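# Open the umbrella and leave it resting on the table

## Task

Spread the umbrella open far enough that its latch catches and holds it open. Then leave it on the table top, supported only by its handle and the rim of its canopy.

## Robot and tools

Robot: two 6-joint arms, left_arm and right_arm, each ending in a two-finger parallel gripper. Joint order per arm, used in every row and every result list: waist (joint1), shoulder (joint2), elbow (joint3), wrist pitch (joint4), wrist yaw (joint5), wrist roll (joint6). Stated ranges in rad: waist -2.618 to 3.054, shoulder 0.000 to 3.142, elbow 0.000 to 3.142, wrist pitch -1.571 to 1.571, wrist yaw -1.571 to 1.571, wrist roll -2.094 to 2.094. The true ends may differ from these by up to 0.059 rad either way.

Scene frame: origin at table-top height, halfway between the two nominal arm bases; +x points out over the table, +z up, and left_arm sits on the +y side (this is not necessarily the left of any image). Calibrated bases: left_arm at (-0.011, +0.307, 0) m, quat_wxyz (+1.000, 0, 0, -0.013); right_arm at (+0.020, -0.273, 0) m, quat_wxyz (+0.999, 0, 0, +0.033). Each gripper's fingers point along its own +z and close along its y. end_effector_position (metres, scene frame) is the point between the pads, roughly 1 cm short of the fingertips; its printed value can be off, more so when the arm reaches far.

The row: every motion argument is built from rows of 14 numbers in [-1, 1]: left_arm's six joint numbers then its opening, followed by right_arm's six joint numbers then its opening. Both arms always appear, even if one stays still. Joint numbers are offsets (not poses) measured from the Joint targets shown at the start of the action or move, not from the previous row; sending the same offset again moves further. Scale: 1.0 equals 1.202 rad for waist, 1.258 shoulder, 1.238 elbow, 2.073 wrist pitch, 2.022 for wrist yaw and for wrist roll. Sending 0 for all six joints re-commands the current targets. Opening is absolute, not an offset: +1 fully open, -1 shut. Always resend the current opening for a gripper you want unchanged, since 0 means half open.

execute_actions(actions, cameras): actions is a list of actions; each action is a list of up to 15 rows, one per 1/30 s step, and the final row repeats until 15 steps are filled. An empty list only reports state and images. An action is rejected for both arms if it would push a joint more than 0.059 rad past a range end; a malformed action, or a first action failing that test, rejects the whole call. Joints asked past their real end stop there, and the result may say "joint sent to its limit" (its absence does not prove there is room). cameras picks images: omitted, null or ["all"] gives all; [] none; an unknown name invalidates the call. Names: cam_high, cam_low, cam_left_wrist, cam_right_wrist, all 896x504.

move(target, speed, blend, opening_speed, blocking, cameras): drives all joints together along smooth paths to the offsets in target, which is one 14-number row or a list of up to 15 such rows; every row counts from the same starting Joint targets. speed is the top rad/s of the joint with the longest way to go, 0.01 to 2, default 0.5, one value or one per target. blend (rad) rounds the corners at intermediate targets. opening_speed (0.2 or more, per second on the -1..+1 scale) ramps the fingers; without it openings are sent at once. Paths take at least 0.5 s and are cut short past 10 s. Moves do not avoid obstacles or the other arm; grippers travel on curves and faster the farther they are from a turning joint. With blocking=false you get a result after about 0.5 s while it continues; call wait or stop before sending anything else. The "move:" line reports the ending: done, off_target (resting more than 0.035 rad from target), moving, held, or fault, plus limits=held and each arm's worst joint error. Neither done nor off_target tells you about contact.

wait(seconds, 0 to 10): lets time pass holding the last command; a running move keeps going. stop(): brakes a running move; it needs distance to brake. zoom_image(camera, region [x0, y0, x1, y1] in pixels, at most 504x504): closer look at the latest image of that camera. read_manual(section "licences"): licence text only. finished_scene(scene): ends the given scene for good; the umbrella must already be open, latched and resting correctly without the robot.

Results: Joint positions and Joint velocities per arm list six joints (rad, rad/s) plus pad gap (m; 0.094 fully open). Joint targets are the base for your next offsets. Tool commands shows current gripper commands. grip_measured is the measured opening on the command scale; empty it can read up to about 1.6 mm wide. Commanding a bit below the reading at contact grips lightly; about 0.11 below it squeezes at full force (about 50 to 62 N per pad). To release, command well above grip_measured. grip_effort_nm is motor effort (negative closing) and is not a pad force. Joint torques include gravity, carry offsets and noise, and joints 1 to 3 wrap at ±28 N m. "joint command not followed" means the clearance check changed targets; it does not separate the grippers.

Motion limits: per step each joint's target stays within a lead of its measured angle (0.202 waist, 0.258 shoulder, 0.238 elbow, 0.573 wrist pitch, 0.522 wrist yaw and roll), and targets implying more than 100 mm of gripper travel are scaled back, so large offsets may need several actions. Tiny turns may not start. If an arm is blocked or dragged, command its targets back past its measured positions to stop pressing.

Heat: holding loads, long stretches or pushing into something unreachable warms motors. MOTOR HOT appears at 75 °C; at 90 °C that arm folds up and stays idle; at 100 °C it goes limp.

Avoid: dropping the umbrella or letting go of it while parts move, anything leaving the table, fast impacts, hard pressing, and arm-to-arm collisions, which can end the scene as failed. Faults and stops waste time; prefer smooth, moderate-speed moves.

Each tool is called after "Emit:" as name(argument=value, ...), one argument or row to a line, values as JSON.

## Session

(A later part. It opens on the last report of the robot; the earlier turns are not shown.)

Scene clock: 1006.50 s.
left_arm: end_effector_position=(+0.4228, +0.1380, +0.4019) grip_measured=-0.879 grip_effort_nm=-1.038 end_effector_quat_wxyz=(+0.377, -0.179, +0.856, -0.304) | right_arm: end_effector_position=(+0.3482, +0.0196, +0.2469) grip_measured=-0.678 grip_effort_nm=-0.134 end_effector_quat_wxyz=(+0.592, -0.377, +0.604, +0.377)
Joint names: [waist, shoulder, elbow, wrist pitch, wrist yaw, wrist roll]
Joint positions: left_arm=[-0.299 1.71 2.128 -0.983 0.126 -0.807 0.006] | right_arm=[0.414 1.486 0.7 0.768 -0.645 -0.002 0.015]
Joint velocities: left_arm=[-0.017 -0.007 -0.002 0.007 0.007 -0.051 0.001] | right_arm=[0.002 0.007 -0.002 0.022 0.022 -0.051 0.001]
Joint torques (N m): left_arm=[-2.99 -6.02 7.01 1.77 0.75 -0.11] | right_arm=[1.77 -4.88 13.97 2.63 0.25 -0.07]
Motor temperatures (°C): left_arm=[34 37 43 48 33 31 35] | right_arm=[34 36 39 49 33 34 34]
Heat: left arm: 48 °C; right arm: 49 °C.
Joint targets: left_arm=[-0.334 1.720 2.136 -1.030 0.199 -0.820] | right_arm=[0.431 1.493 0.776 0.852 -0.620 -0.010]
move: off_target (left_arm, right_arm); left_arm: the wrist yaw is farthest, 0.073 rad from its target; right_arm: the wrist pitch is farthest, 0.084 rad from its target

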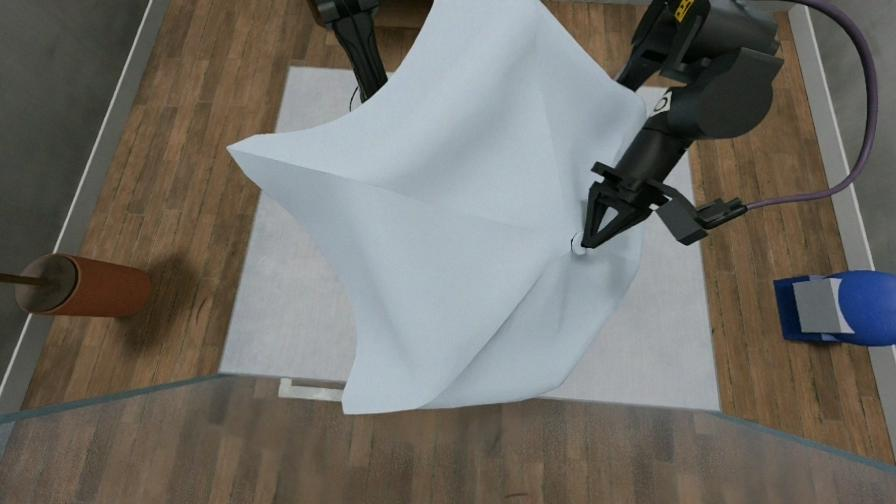

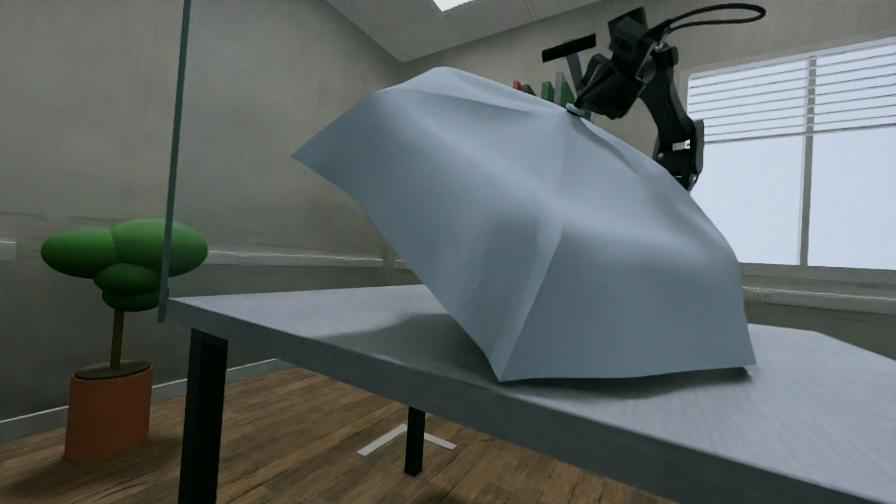

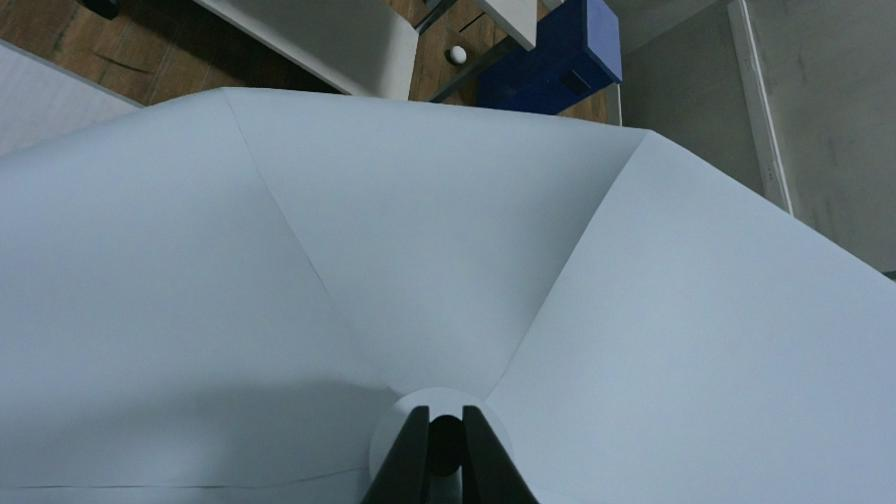

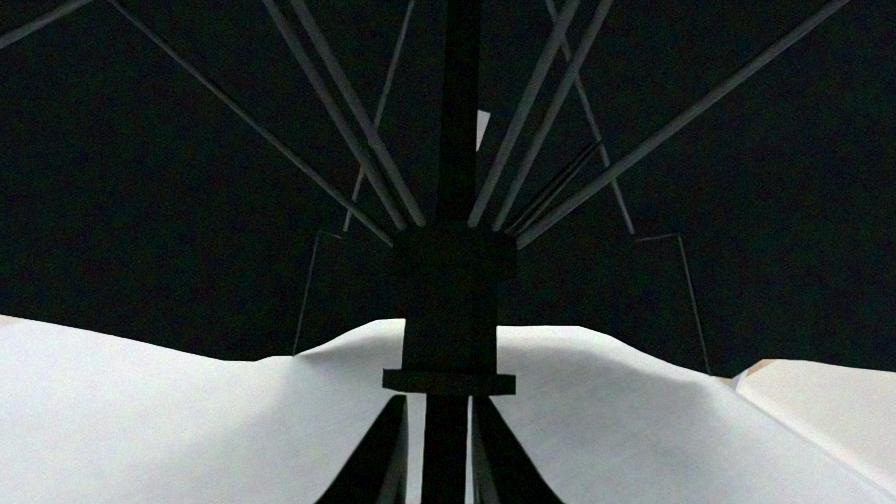

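Emit:
move(
  target=[-0.025, 0, 0, 0, 0, 0, -0.93, 0.0466, 0.0223, 0.0977, -0.0159, 0.0361, 0, -0.68],
  speed=0.12,
)

Scene clock: 1032.03 s.
left_arm: end_effector_position=(+0.4215, +0.1341, +0.4072) grip_measured=-0.879 grip_effort_nm=-1.033 end_effector_quat_wxyz=(+0.387, -0.176, +0.853, -0.301) | right_arm: end_effector_position=(+0.3603, +0.0377, +0.2412) grip_measured=-0.678 grip_effort_nm=-0.134 end_effector_quat_wxyz=(+0.570, -0.367, +0.637, +0.367)
Joint names: [waist, shoulder, elbow, wrist pitch, wrist yaw, wrist roll]
Joint positions: left_arm=[-0.319 1.707 2.134 -0.975 0.097 -0.806 0.006] | right_arm=[0.464 1.527 0.792 0.64 -0.563 -0.002 0.015]
Joint velocities: left_arm=[-0.012 0.002 -0.007 0.022 -0.081 0.037 -0.001] | right_arm=[-0.012 -0.002 -0.017 -0.051 0.051 -0.037 0]
Joint torques (N m): left_arm=[-3.85 -5.74 6.53 1.7 1.02 -0.13] | right_arm=[2.35 -6.37 16.8 3.55 0.12 -0.08]
Motor temperatures (°C): left_arm=[34 37 43 45 33 31 35] | right_arm=[34 35 42 55 33 34 34]
Heat: left arm: 45 °C; right arm: 55 °C.
Joint targets: left_arm=[-0.364 1.720 2.136 -1.029 0.199 -0.820] | right_arm=[0.487 1.520 0.897 0.820 -0.548 -0.010]
move: off_target (left_arm, right_arm); left_arm: the wrist yaw is farthest, 0.102 rad from its target; right_arm: the wrist pitch is farthest, 0.179 rad from its target

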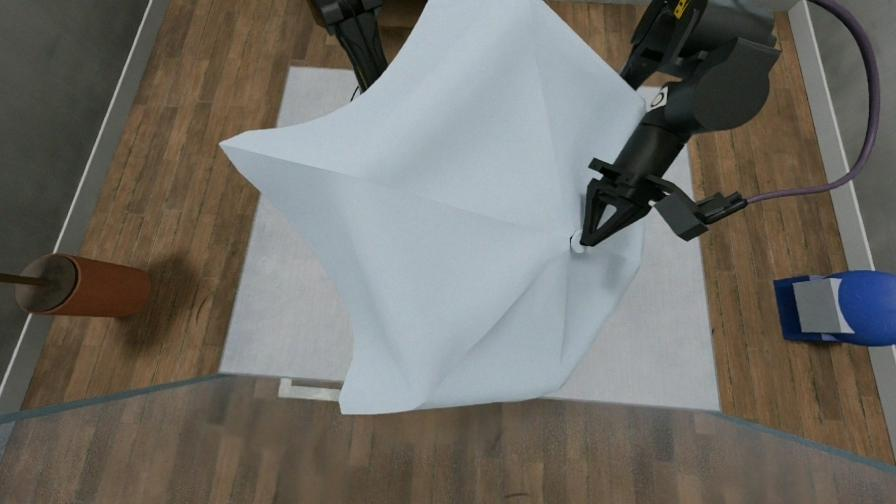

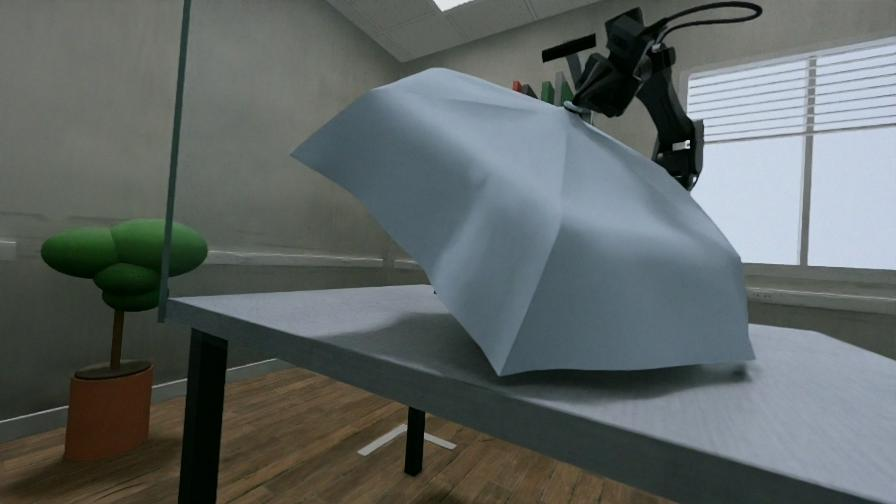

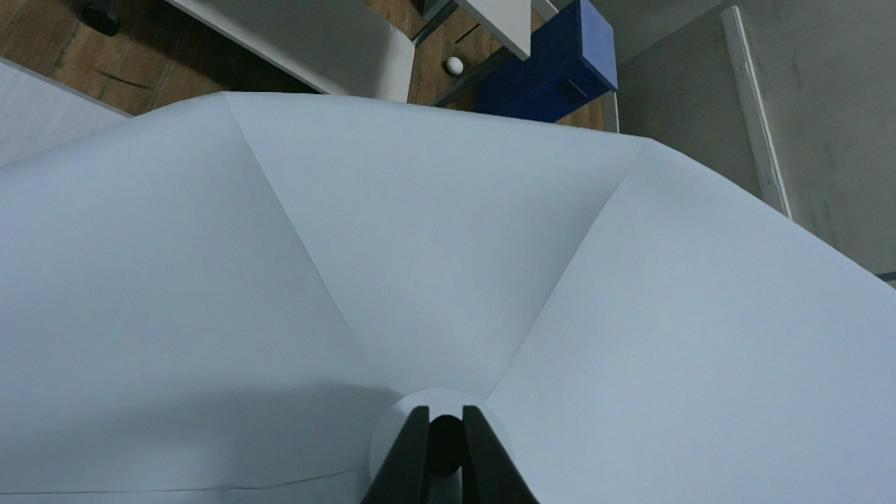

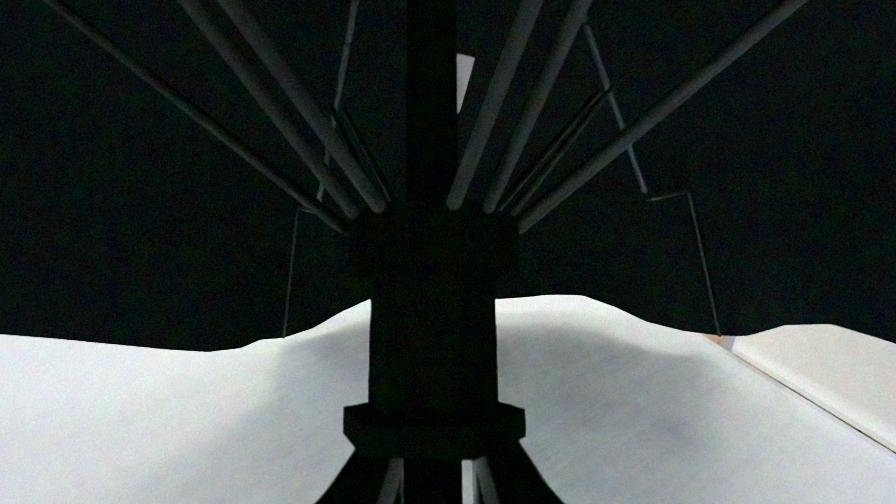

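Emit:
move(
  target=[-0.0166, 0, 0, 0, 0, 0, -0.93, 0, 0, 0, 0.0965, 0, 0, -0.75],
  speed=0.15,
  opening_speed=0.3,
)

Scene clock: 1059.83 s.
left_arm: end_effector_position=(+0.4195, +0.1275, +0.4195) grip_measured=-0.878 grip_effort_nm=-1.043 end_effector_quat_wxyz=(+0.402, -0.166, +0.845, -0.310) | right_arm: end_effector_position=(+0.3616, +0.0394, +0.2499) grip_measured=-0.748 grip_effort_nm=-0.139 end_effector_quat_wxyz=(+0.587, -0.367, +0.621, +0.367)
Joint names: [waist, shoulder, elbow, wrist pitch, wrist yaw, wrist roll]
Joint positions: left_arm=[-0.336 1.7 2.144 -0.952 0.089 -0.801 0.006] | right_arm=[0.467 1.535 0.792 0.695 -0.559 -0.002 0.012]
Joint velocities: left_arm=[-0.007 -0.007 -0.017 0.037 0.051 -0.007 -0.001] | right_arm=[0.007 -0.002 0.007 -0.066 -0.051 0.022 0]
Joint torques (N m): left_arm=[-4.08 -5.16 5.72 1.5 1.1 -0.17] | right_arm=[1.54 -6.79 14.76 4.27 0.06 -0.06]
Motor temperatures (°C): left_arm=[35 37 43 45 34 31 35] | right_arm=[34 36 45 66 33 34 34]
Heat: left arm: 45 °C; right arm: 66 °C.
Joint targets: left_arm=[-0.384 1.720 2.136 -1.029 0.199 -0.820] | right_arm=[0.483 1.523 0.875 0.953 -0.550 -0.009]
move: off_target (left_arm, right_arm); left_arm: the wrist yaw is farthest, 0.110 rad from its target; right_arm: the wrist pitch is farthest, 0.325 rad from its target

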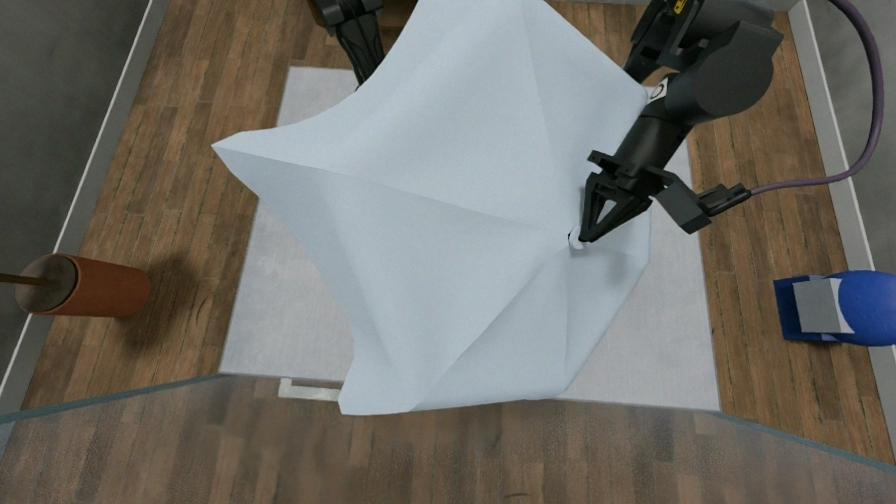

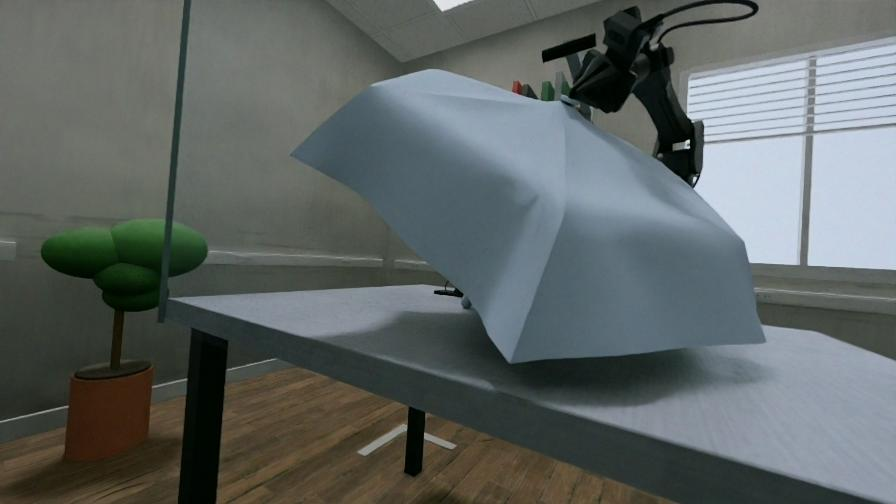

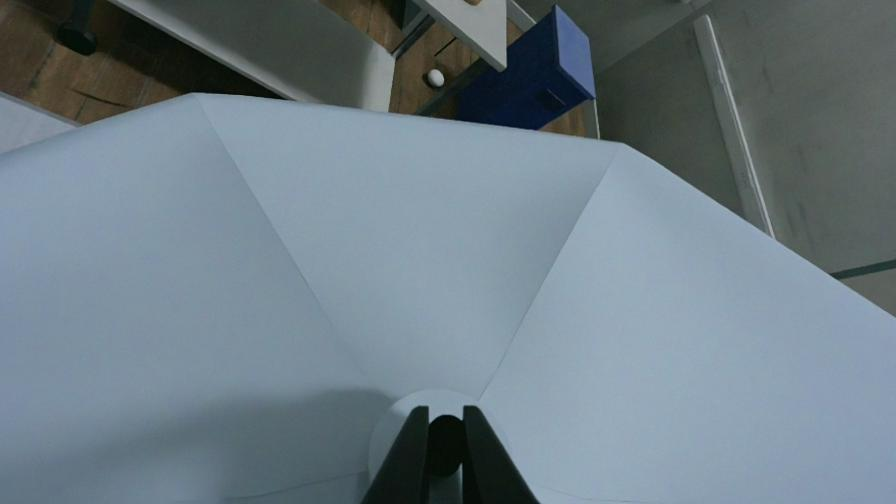

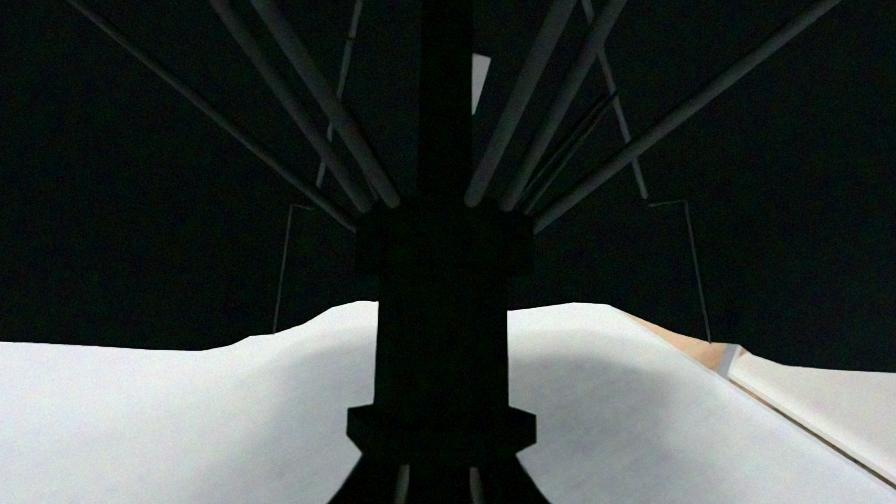

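Emit:
execute_actions(
  actions=[],
)

Scene clock: 1076.37 s.
left_arm: end_effector_position=(+0.4195, +0.1275, +0.4195) grip_measured=-0.878 grip_effort_nm=-1.038 end_effector_quat_wxyz=(+0.402, -0.166, +0.845, -0.310) | right_arm: end_effector_position=(+0.3616, +0.0394, +0.2500) grip_measured=-0.748 grip_effort_nm=-0.129 end_effector_quat_wxyz=(+0.587, -0.367, +0.621, +0.367)
Joint names: [waist, shoulder, elbow, wrist pitch, wrist yaw, wrist roll]
Joint positions: left_arm=[-0.336 1.7 2.144 -0.952 0.089 -0.801 0.006] | right_arm=[0.467 1.535 0.792 0.695 -0.559 -0.002 0.012]
Joint velocities: left_arm=[0.002 0.002 0.012 -0.007 -0.007 0.037 0] | right_arm=[0.007 -0.012 0.012 -0.051 0.007 -0.037 0]
Joint torques (N m): left_arm=[-4.08 -5.18 5.74 1.5 1.09 -0.17] | right_arm=[1.57 -6.83 14.75 4.28 0.08 -0.06]
Motor temperatures (°C): left_arm=[35 37 43 45 34 31 35] | right_arm=[34 36 45 71 33 34 34]
Heat: left arm: 45 °C; right arm: 71 °C.
Joint targets: left_arm=[-0.384 1.720 2.136 -1.029 0.199 -0.821] | right_arm=[0.483 1.523 0.875 0.953 -0.550 -0.009]
Tool commands: left_gripper/opening=-0.93 right_gripper/opening=-0.75

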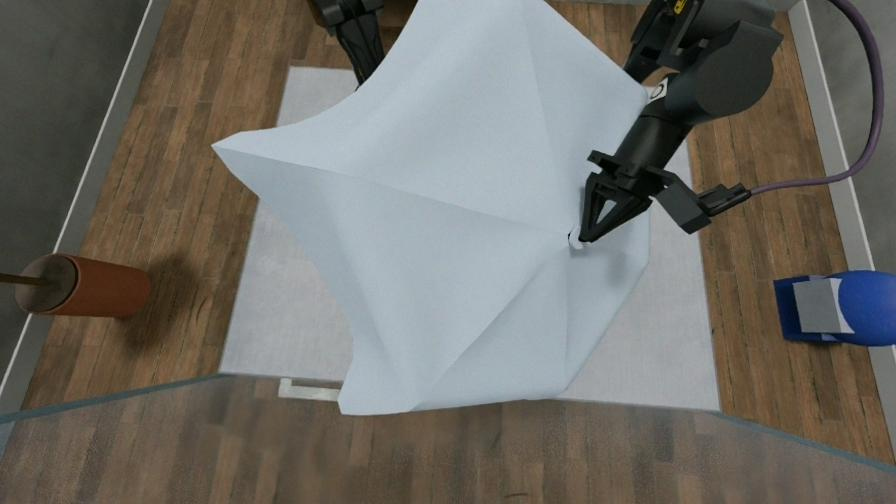

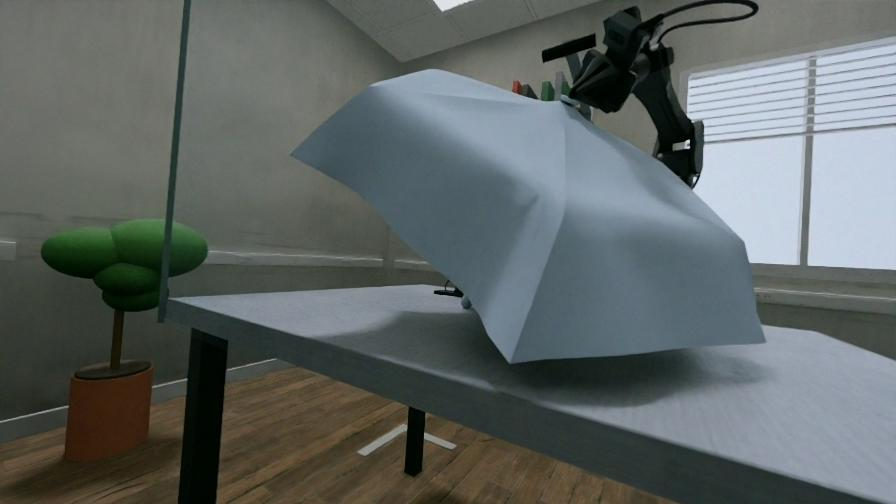

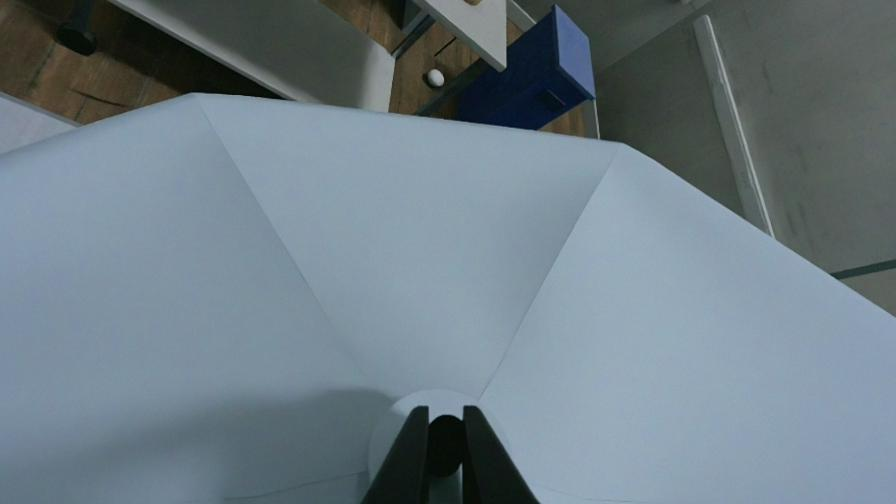

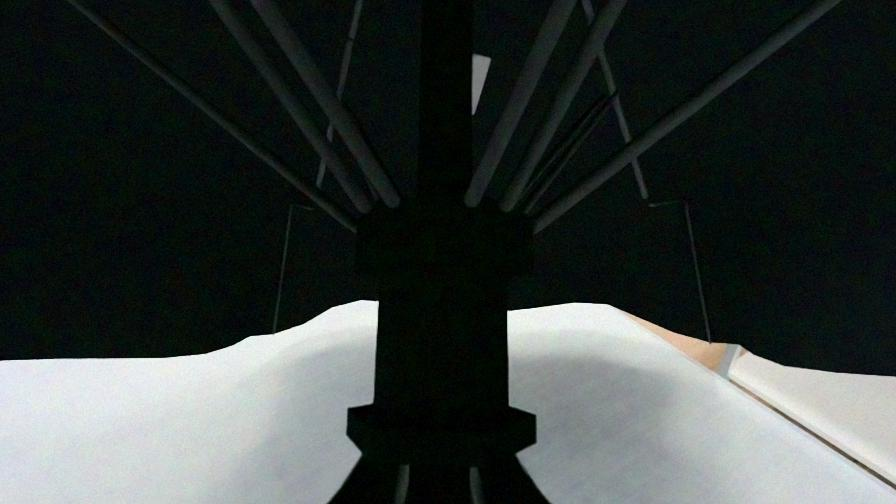

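Emit:
move(
  target=[0,0,0,0,0,0,-0.93,-0.0133,0,-0.0687,-0.1206,0,0,-0.75],
  speed=0.15,
  cameras=["cam_right_wrist"],
)

Scene clock: 1080.50 s.
left_arm: end_effector_position=(+0.4158, +0.1210, +0.4182) grip_measured=-0.878 grip_effort_nm=-1.038 end_effector_quat_wxyz=(+0.395, -0.158, +0.848, -0.316) | right_arm: end_effector_position=(+0.3610, +0.0391, +0.2410) grip_measured=-0.748 grip_effort_nm=-0.139 end_effector_quat_wxyz=(+0.572, -0.367, +0.635, +0.367)
Joint names: [waist, shoulder, elbow, wrist pitch, wrist yaw, wrist roll]
Joint positions: left_arm=[-0.347 1.7 2.144 -0.958 0.103 -0.801 0.006] | right_arm=[0.467 1.535 0.792 0.655 -0.559 -0.002 0.012]
Joint velocities: left_arm=[-0.007 -0.012 -0.002 0.037 -0.081 0.007 0] | right_arm=[0.002 -0.017 -0.007 -0.037 -0.037 -0.007 -0.001]
Joint torques (N m): left_arm=[-3.15 -5.18 5.72 1.56 0.95 -0.17] | right_arm=[-0.01 -6.8 7.13 2.31 0.08 -0.06]
Motor temperatures (°C): left_arm=[35 37 43 45 34 31 35] | right_arm=[34 36 45 71 33 34 34]
Heat: left arm: 45 °C; right arm: 71 °C.
Joint targets: left_arm=[-0.384 1.720 2.136 -1.029 0.199 -0.821] | right_arm=[0.467 1.523 0.790 0.703 -0.550 -0.009]
move: off_target (left_arm, right_arm); left_arm: the wrist yaw is farthest, 0.096 rad from its target; right_arm: the wrist pitch is farthest, 0.048 rad from its target
Images, in order (width x height): cam_right_wrist 896x504.

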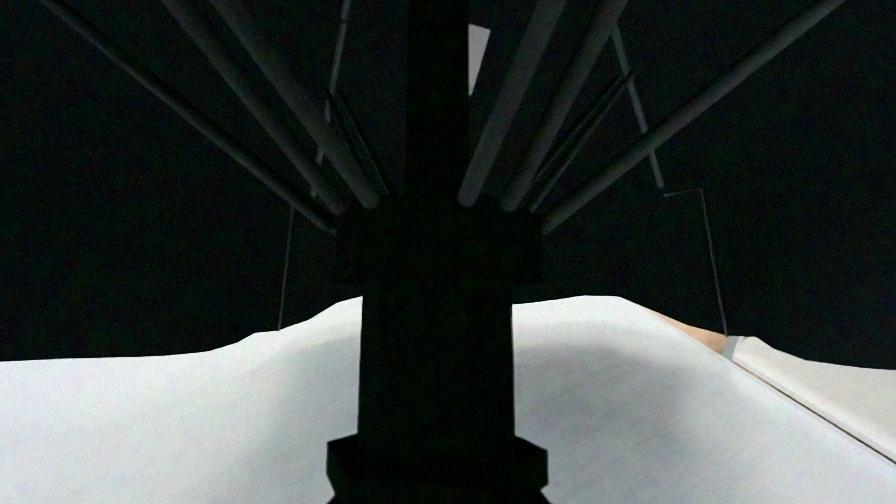

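Emit:
zoom_image(
  camera="cam_right_wrist",
  region=[250, 304, 650, 504],
)

Emit:
execute_actions(
  actions=[],
  cameras=[],
)

Scaled by 1.260 from the camera's 896x504 image, which has a finer 1280x720 frame.

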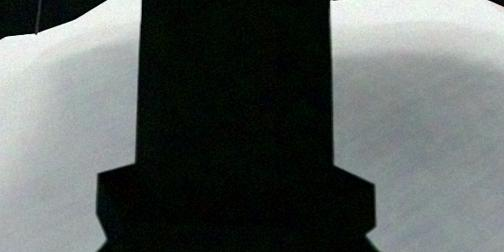

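Scene clock: 1117.87 s.
left_arm: end_effector_position=(+0.4158, +0.1210, +0.4182) grip_measured=-0.878 grip_effort_nm=-1.043 end_effector_quat_wxyz=(+0.395, -0.158, +0.848, -0.316) | right_arm: end_effector_position=(+0.3610, +0.0391, +0.2410) grip_measured=-0.748 grip_effort_nm=-0.134 end_effector_quat_wxyz=(+0.572, -0.367, +0.635, +0.367)
Joint names: [waist, shoulder, elbow, wrist pitch, wrist yaw, wrist roll]
Joint positions: left_arm=[-0.347 1.7 2.144 -0.958 0.103 -0.801 0.006] | right_arm=[0.467 1.535 0.792 0.655 -0.559 -0.002 0.012]
Joint velocities: left_arm=[-0.007 0.002 0.007 -0.037 -0.022 -0.051 -0.001] | right_arm=[-0.002 -0.007 0.007 -0.11 -0.007 -0.007 0]
Joint torques (N m): left_arm=[-3.18 -5.2 5.71 1.55 0.95 -0.18] | right_arm=[-0.01 -6.8 7.09 2.31 0.06 -0.06]
Motor temperatures (°C): left_arm=[35 37 43 43 34 31 35] | right_arm=[34 36 39 64 33 34 34]
Heat: left arm: 43 °C; right arm: 64 °C.
Joint targets: left_arm=[-0.384 1.720 2.136 -1.030 0.199 -0.821] | right_arm=[0.467 1.523 0.790 0.703 -0.550 -0.009]
Tool commands: left_gripper/opening=-0.93 right_gripper/opening=-0.75
No camera images: "cameras" was empty.

Emit:
move(
  target=[0,0,0,0,0,0,-0.93,-0.0786,-0.085,-0.1535,0.0593,-0.055,0.004,-0.75],
  speed=0.12,
)

Scene clock: 1136.03 s.
left_arm: end_effector_position=(+0.3992, +0.1010, +0.4058) grip_measured=-0.878 grip_effort_nm=-1.033 end_effector_quat_wxyz=(+0.349, -0.136, +0.865, -0.334) | right_arm: end_effector_position=(+0.3435, +0.0009, +0.2349) grip_measured=-0.748 grip_effort_nm=-0.134 end_effector_quat_wxyz=(+0.595, -0.366, +0.614, +0.367)
Joint names: [waist, shoulder, elbow, wrist pitch, wrist yaw, wrist roll]
Joint positions: left_arm=[-0.373 1.704 2.144 -1.012 0.175 -0.807 0.006] | right_arm=[0.378 1.446 0.618 0.8 -0.646 -0.002 0.012]
Joint velocities: left_arm=[-0.012 0.007 -0.012 -0.037 0.081 -0.081 0] | right_arm=[0.032 -0.007 0.007 0.022 0.022 0.007 0]
Joint torques (N m): left_arm=[-0.88 -5.49 5.67 2.04 0.28 -0.11] | right_arm=[-0.53 -7.21 5.48 2.08 -0.18 0.04]
Motor temperatures (°C): left_arm=[34 37 43 43 34 31 35] | right_arm=[34 36 38 63 33 34 34]
Heat: left arm: 43 °C; right arm: 63 °C.
Joint targets: left_arm=[-0.384 1.720 2.136 -1.029 0.199 -0.820] | right_arm=[0.373 1.417 0.600 0.826 -0.661 0.000]
move: done

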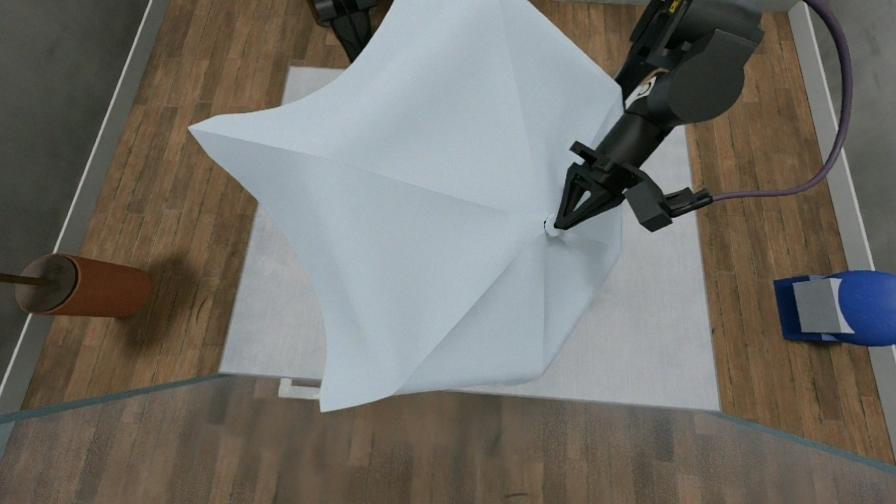

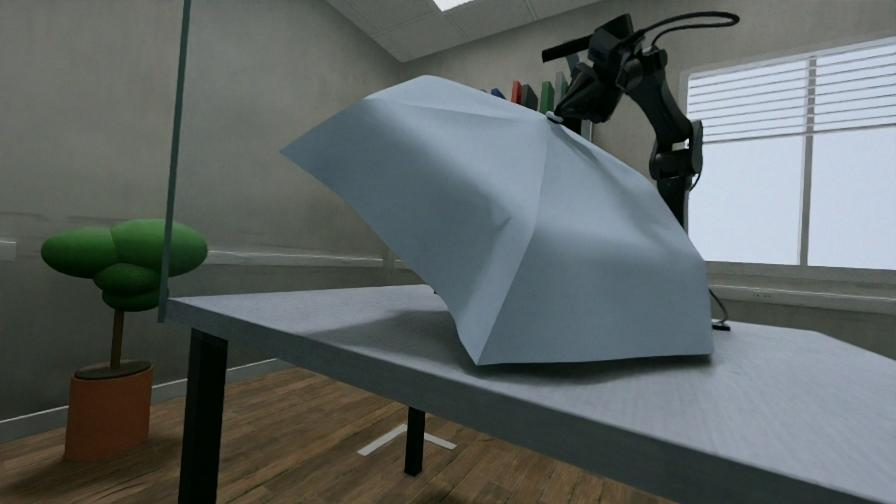

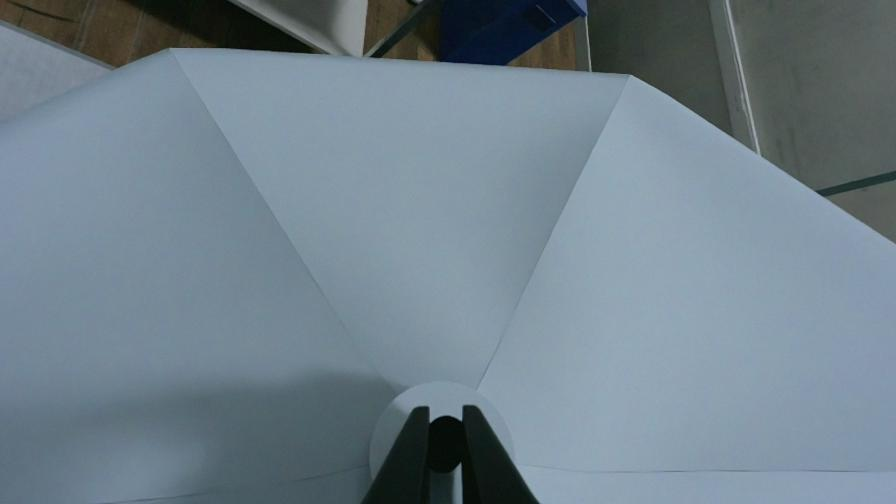

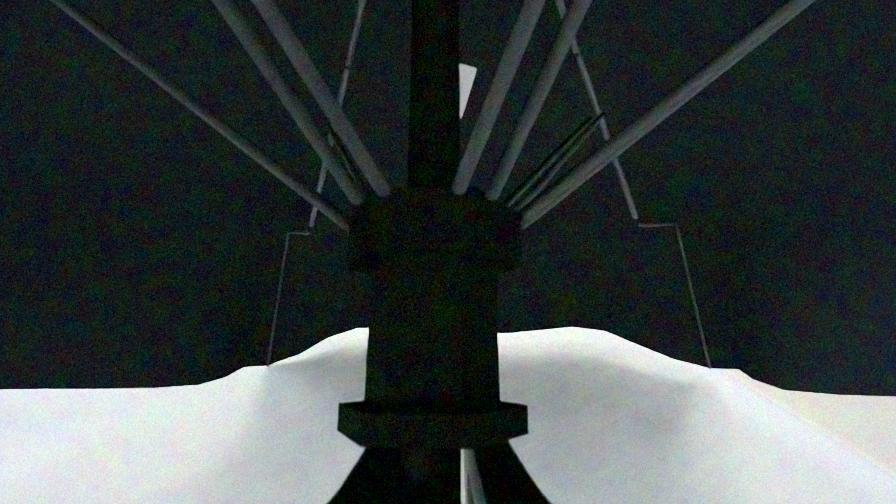

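Emit:
move(
  target=[0,0,0,0,0,0,-0.93,-0.0724,-0.0668,-0.0735,0.0116,-0.0455,0,-0.75],
  speed=0.12,
)

Scene clock: 1146.90 s.
left_arm: end_effector_position=(+0.3986, +0.1002, +0.4057) grip_measured=-0.878 grip_effort_nm=-1.043 end_effector_quat_wxyz=(+0.347, -0.135, +0.865, -0.336) | right_arm: end_effector_position=(+0.3285, -0.0268, +0.2390) grip_measured=-0.748 grip_effort_nm=-0.134 end_effector_quat_wxyz=(+0.606, -0.372, +0.598, +0.370)
Joint names: [waist, shoulder, elbow, wrist pitch, wrist yaw, wrist roll]
Joint positions: left_arm=[-0.373 1.704 2.144 -1.013 0.181 -0.807 0.006] | right_arm=[0.293 1.357 0.53 0.837 -0.746 -0.002 0.012]
Joint velocities: left_arm=[-0.007 0.002 -0.002 0.022 -0.125 0.007 0] | right_arm=[0.002 -0.002 -0.022 0.051 -0.037 0.007 0.001]
Joint torques (N m): left_arm=[-0.9 -5.52 5.68 2.04 0.22 -0.1] | right_arm=[-0.77 -6.04 5.2 1.88 -0.07 0.03]
Motor temperatures (°C): left_arm=[34 37 43 44 34 31 35] | right_arm=[34 36 38 60 33 34 34]
Heat: left arm: 44 °C; right arm: 60 °C.
Joint targets: left_arm=[-0.384 1.720 2.136 -1.030 0.199 -0.821] | right_arm=[0.285 1.333 0.509 0.850 -0.753 0.000]
move: done

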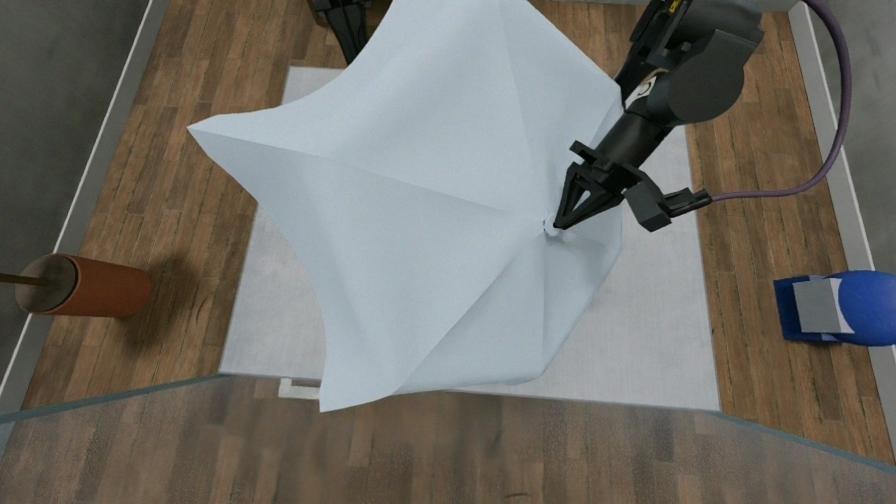

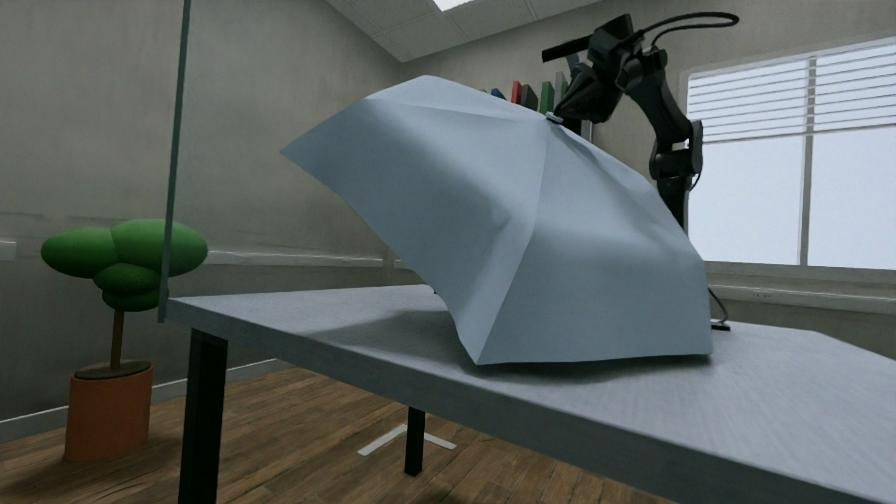

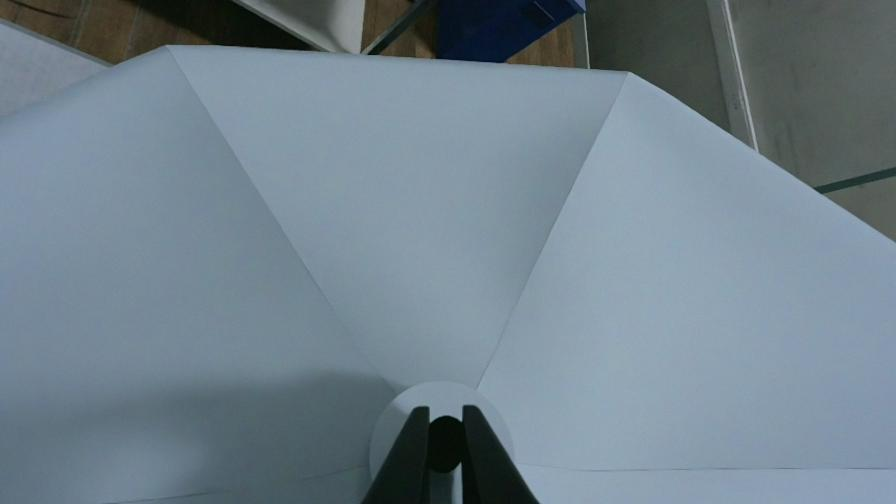

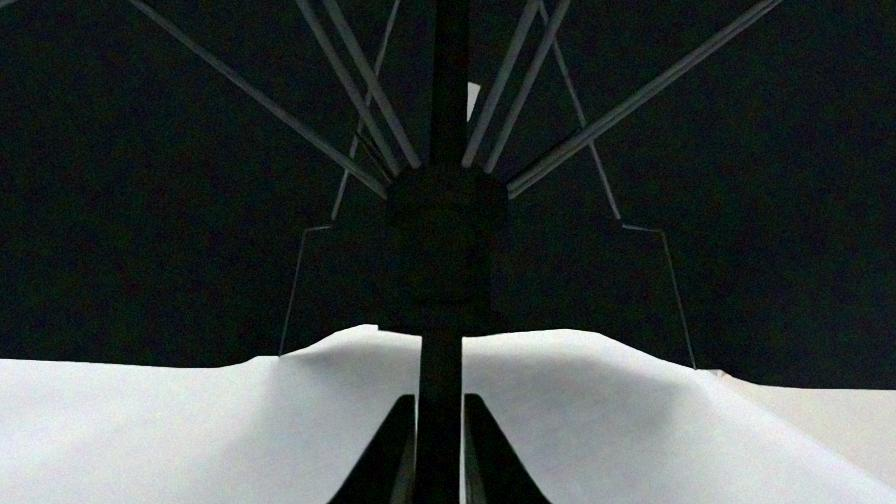

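Emit:
zoom_image(
  camera="cam_right_wrist",
  region=[320, 130, 580, 420],
)

Scaled by 1.738 from the camera's 896x504 image, which has a finer 1280x720 frame.

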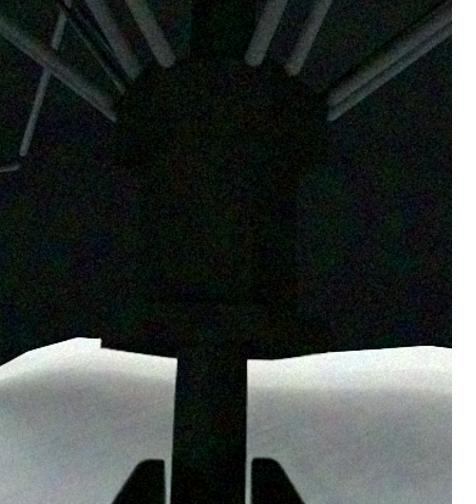

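Emit:
move(
  target=[
    [0,0,0,0,0,0,-0.93,0.0308,-0.0024,0.0719,-0.0458,0.0218,0,-0.75],
    [-0.0216,0.0119,-0.0153,-0.0540,0.0317,0,-0.93,0.0782,-0.0032,0.1809,-0.0241,0.0425,0,-0.75],
  ],
  speed=[0.15, 0.09],
  blend=0.02,
  cameras=["cam_low", "cam_right_wrist"],
)

Scene clock: 1215.33 s.
left_arm: end_effector_position=(+0.4003, +0.1029, +0.4055) grip_measured=-0.878 grip_effort_nm=-1.033 end_effector_quat_wxyz=(+0.352, -0.140, +0.865, -0.329) | right_arm: end_effector_position=(+0.3343, -0.0044, +0.2581) grip_measured=-0.748 grip_effort_nm=-0.144 end_effector_quat_wxyz=(+0.592, -0.373, +0.608, +0.375)
Joint names: [waist, shoulder, elbow, wrist pitch, wrist yaw, wrist roll]
Joint positions: left_arm=[-0.373 1.704 2.144 -1.013 0.162 -0.808 0.006] | right_arm=[0.362 1.356 0.649 0.683 -0.686 -0.002 0.012]
Joint velocities: left_arm=[0.007 0.002 0.007 0.037 0.022 0.022 0] | right_arm=[-0.002 0.002 0.017 -0.022 -0.007 0.022 -0.001]
Joint torques (N m): left_arm=[-3.11 -4.45 4.25 0.92 1.03 -0.1] | right_arm=[1.78 -6.64 14.86 2.89 0.18 0.02]
Motor temperatures (°C): left_arm=[34 36 42 46 33 31 35] | right_arm=[34 36 38 56 33 34 34]
Heat: left arm: 46 °C; right arm: 56 °C.
Joint targets: left_arm=[-0.410 1.735 2.117 -1.141 0.263 -0.821] | right_arm=[0.379 1.328 0.733 0.800 -0.667 0.000]
move: off_target (left_arm, right_arm); left_arm: the wrist pitch is farthest, 0.129 rad from its target; right_arm: the wrist pitch is farthest, 0.117 rad from its target
Images, in order (width x height): cam_low 896x504, cam_right_wrist 896x504.

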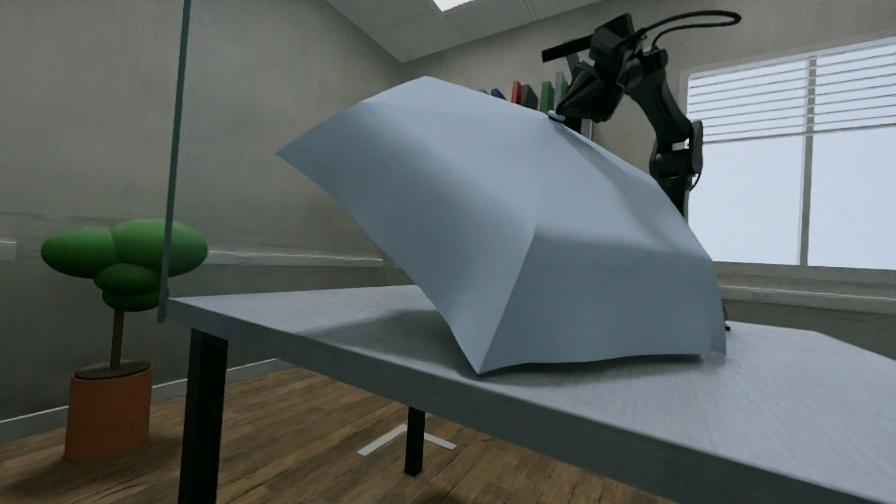

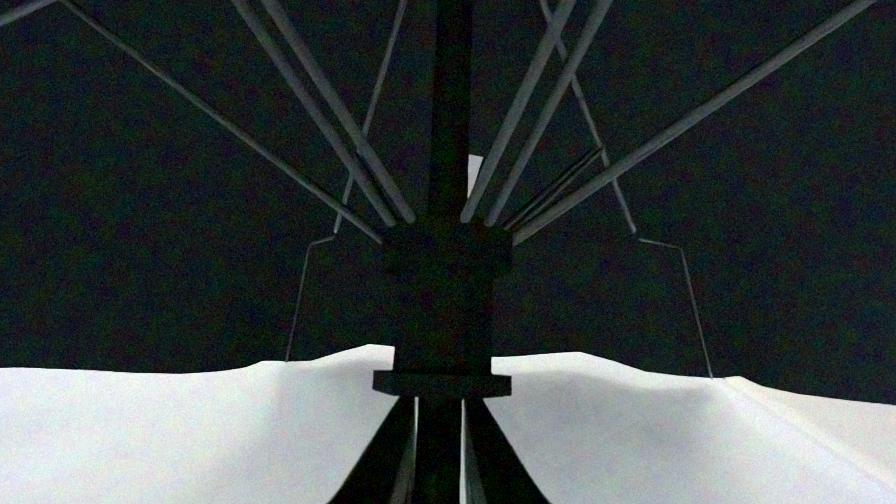

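Emit:
move(
  target=[-0.0208,0.0127,-0.0153,-0.0545,0.0312,0,-0.93,0.0441,0.0087,0.1171,0.0299,0.0208,0,-0.75],
  speed=0.08,
  cameras=["cam_low", "cam_right_wrist"],
)

Scene clock: 1227.60 s.
left_arm: end_effector_position=(+0.4016, +0.1052, +0.4052) grip_measured=-0.878 grip_effort_nm=-1.038 end_effector_quat_wxyz=(+0.356, -0.143, +0.865, -0.324) | right_arm: end_effector_position=(+0.3373, +0.0063, +0.2682) grip_measured=-0.748 grip_effort_nm=-0.134 end_effector_quat_wxyz=(+0.582, -0.372, +0.619, +0.375)
Joint names: [waist, shoulder, elbow, wrist pitch, wrist yaw, wrist roll]
Joint positions: left_arm=[-0.373 1.704 2.144 -1.013 0.147 -0.808 0.006] | right_arm=[0.395 1.356 0.721 0.583 -0.652 -0.001 0.012]
Joint velocities: left_arm=[0.002 -0.007 -0.007 0.022 0.051 -0.037 0.001] | right_arm=[-0.012 -0.007 -0.007 0.037 -0.007 -0.007 0]
Joint torques (N m): left_arm=[-5.2 -3.36 2.88 -0.18 1.77 -0.1] | right_arm=[2.77 -5.53 17.78 3.73 0.19 0.02]
Motor temperatures (°C): left_arm=[34 36 42 43 34 31 35] | right_arm=[34 36 41 61 33 34 34]
Heat: left arm: 43 °C; right arm: 61 °C.
Joint targets: left_arm=[-0.434 1.750 2.099 -1.250 0.323 -0.820] | right_arm=[0.422 1.344 0.835 0.786 -0.632 -0.001]
move: off_target (left_arm, right_arm); left_arm: the wrist pitch is farthest, 0.241 rad from its target; right_arm: the wrist pitch is farthest, 0.279 rad from its target
Images, in order (width x height): cam_low 896x504, cam_right_wrist 896x504.

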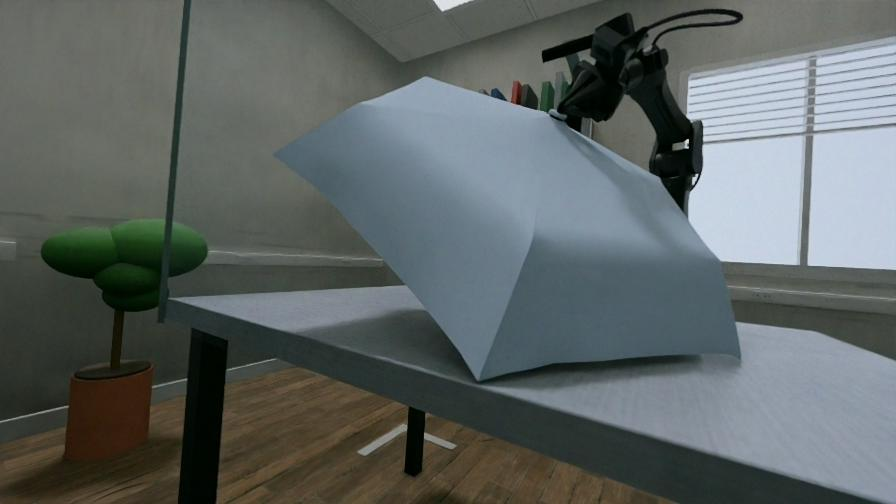

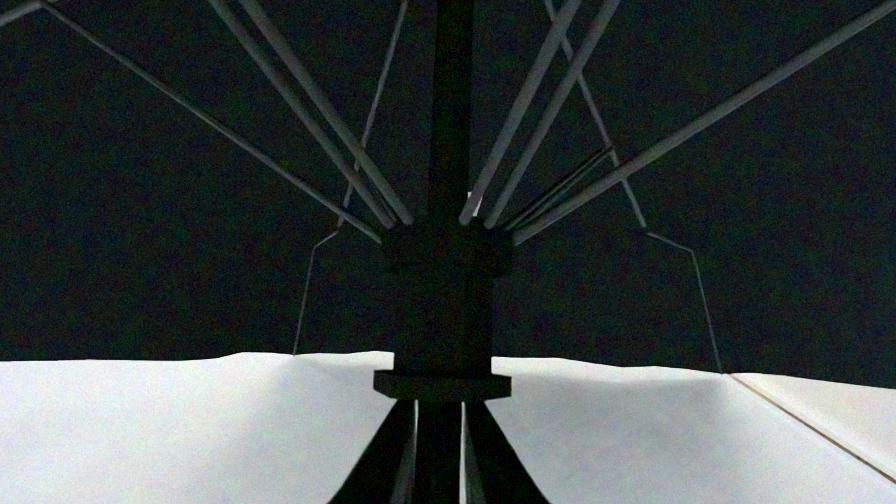

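Emit:
zoom_image(
  camera="cam_low",
  region=[420, 300, 800, 420],
)

Scaled by 1.326 from the camera's 896x504 image, which has a finer 1280x720 frame.

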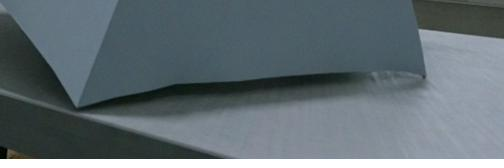

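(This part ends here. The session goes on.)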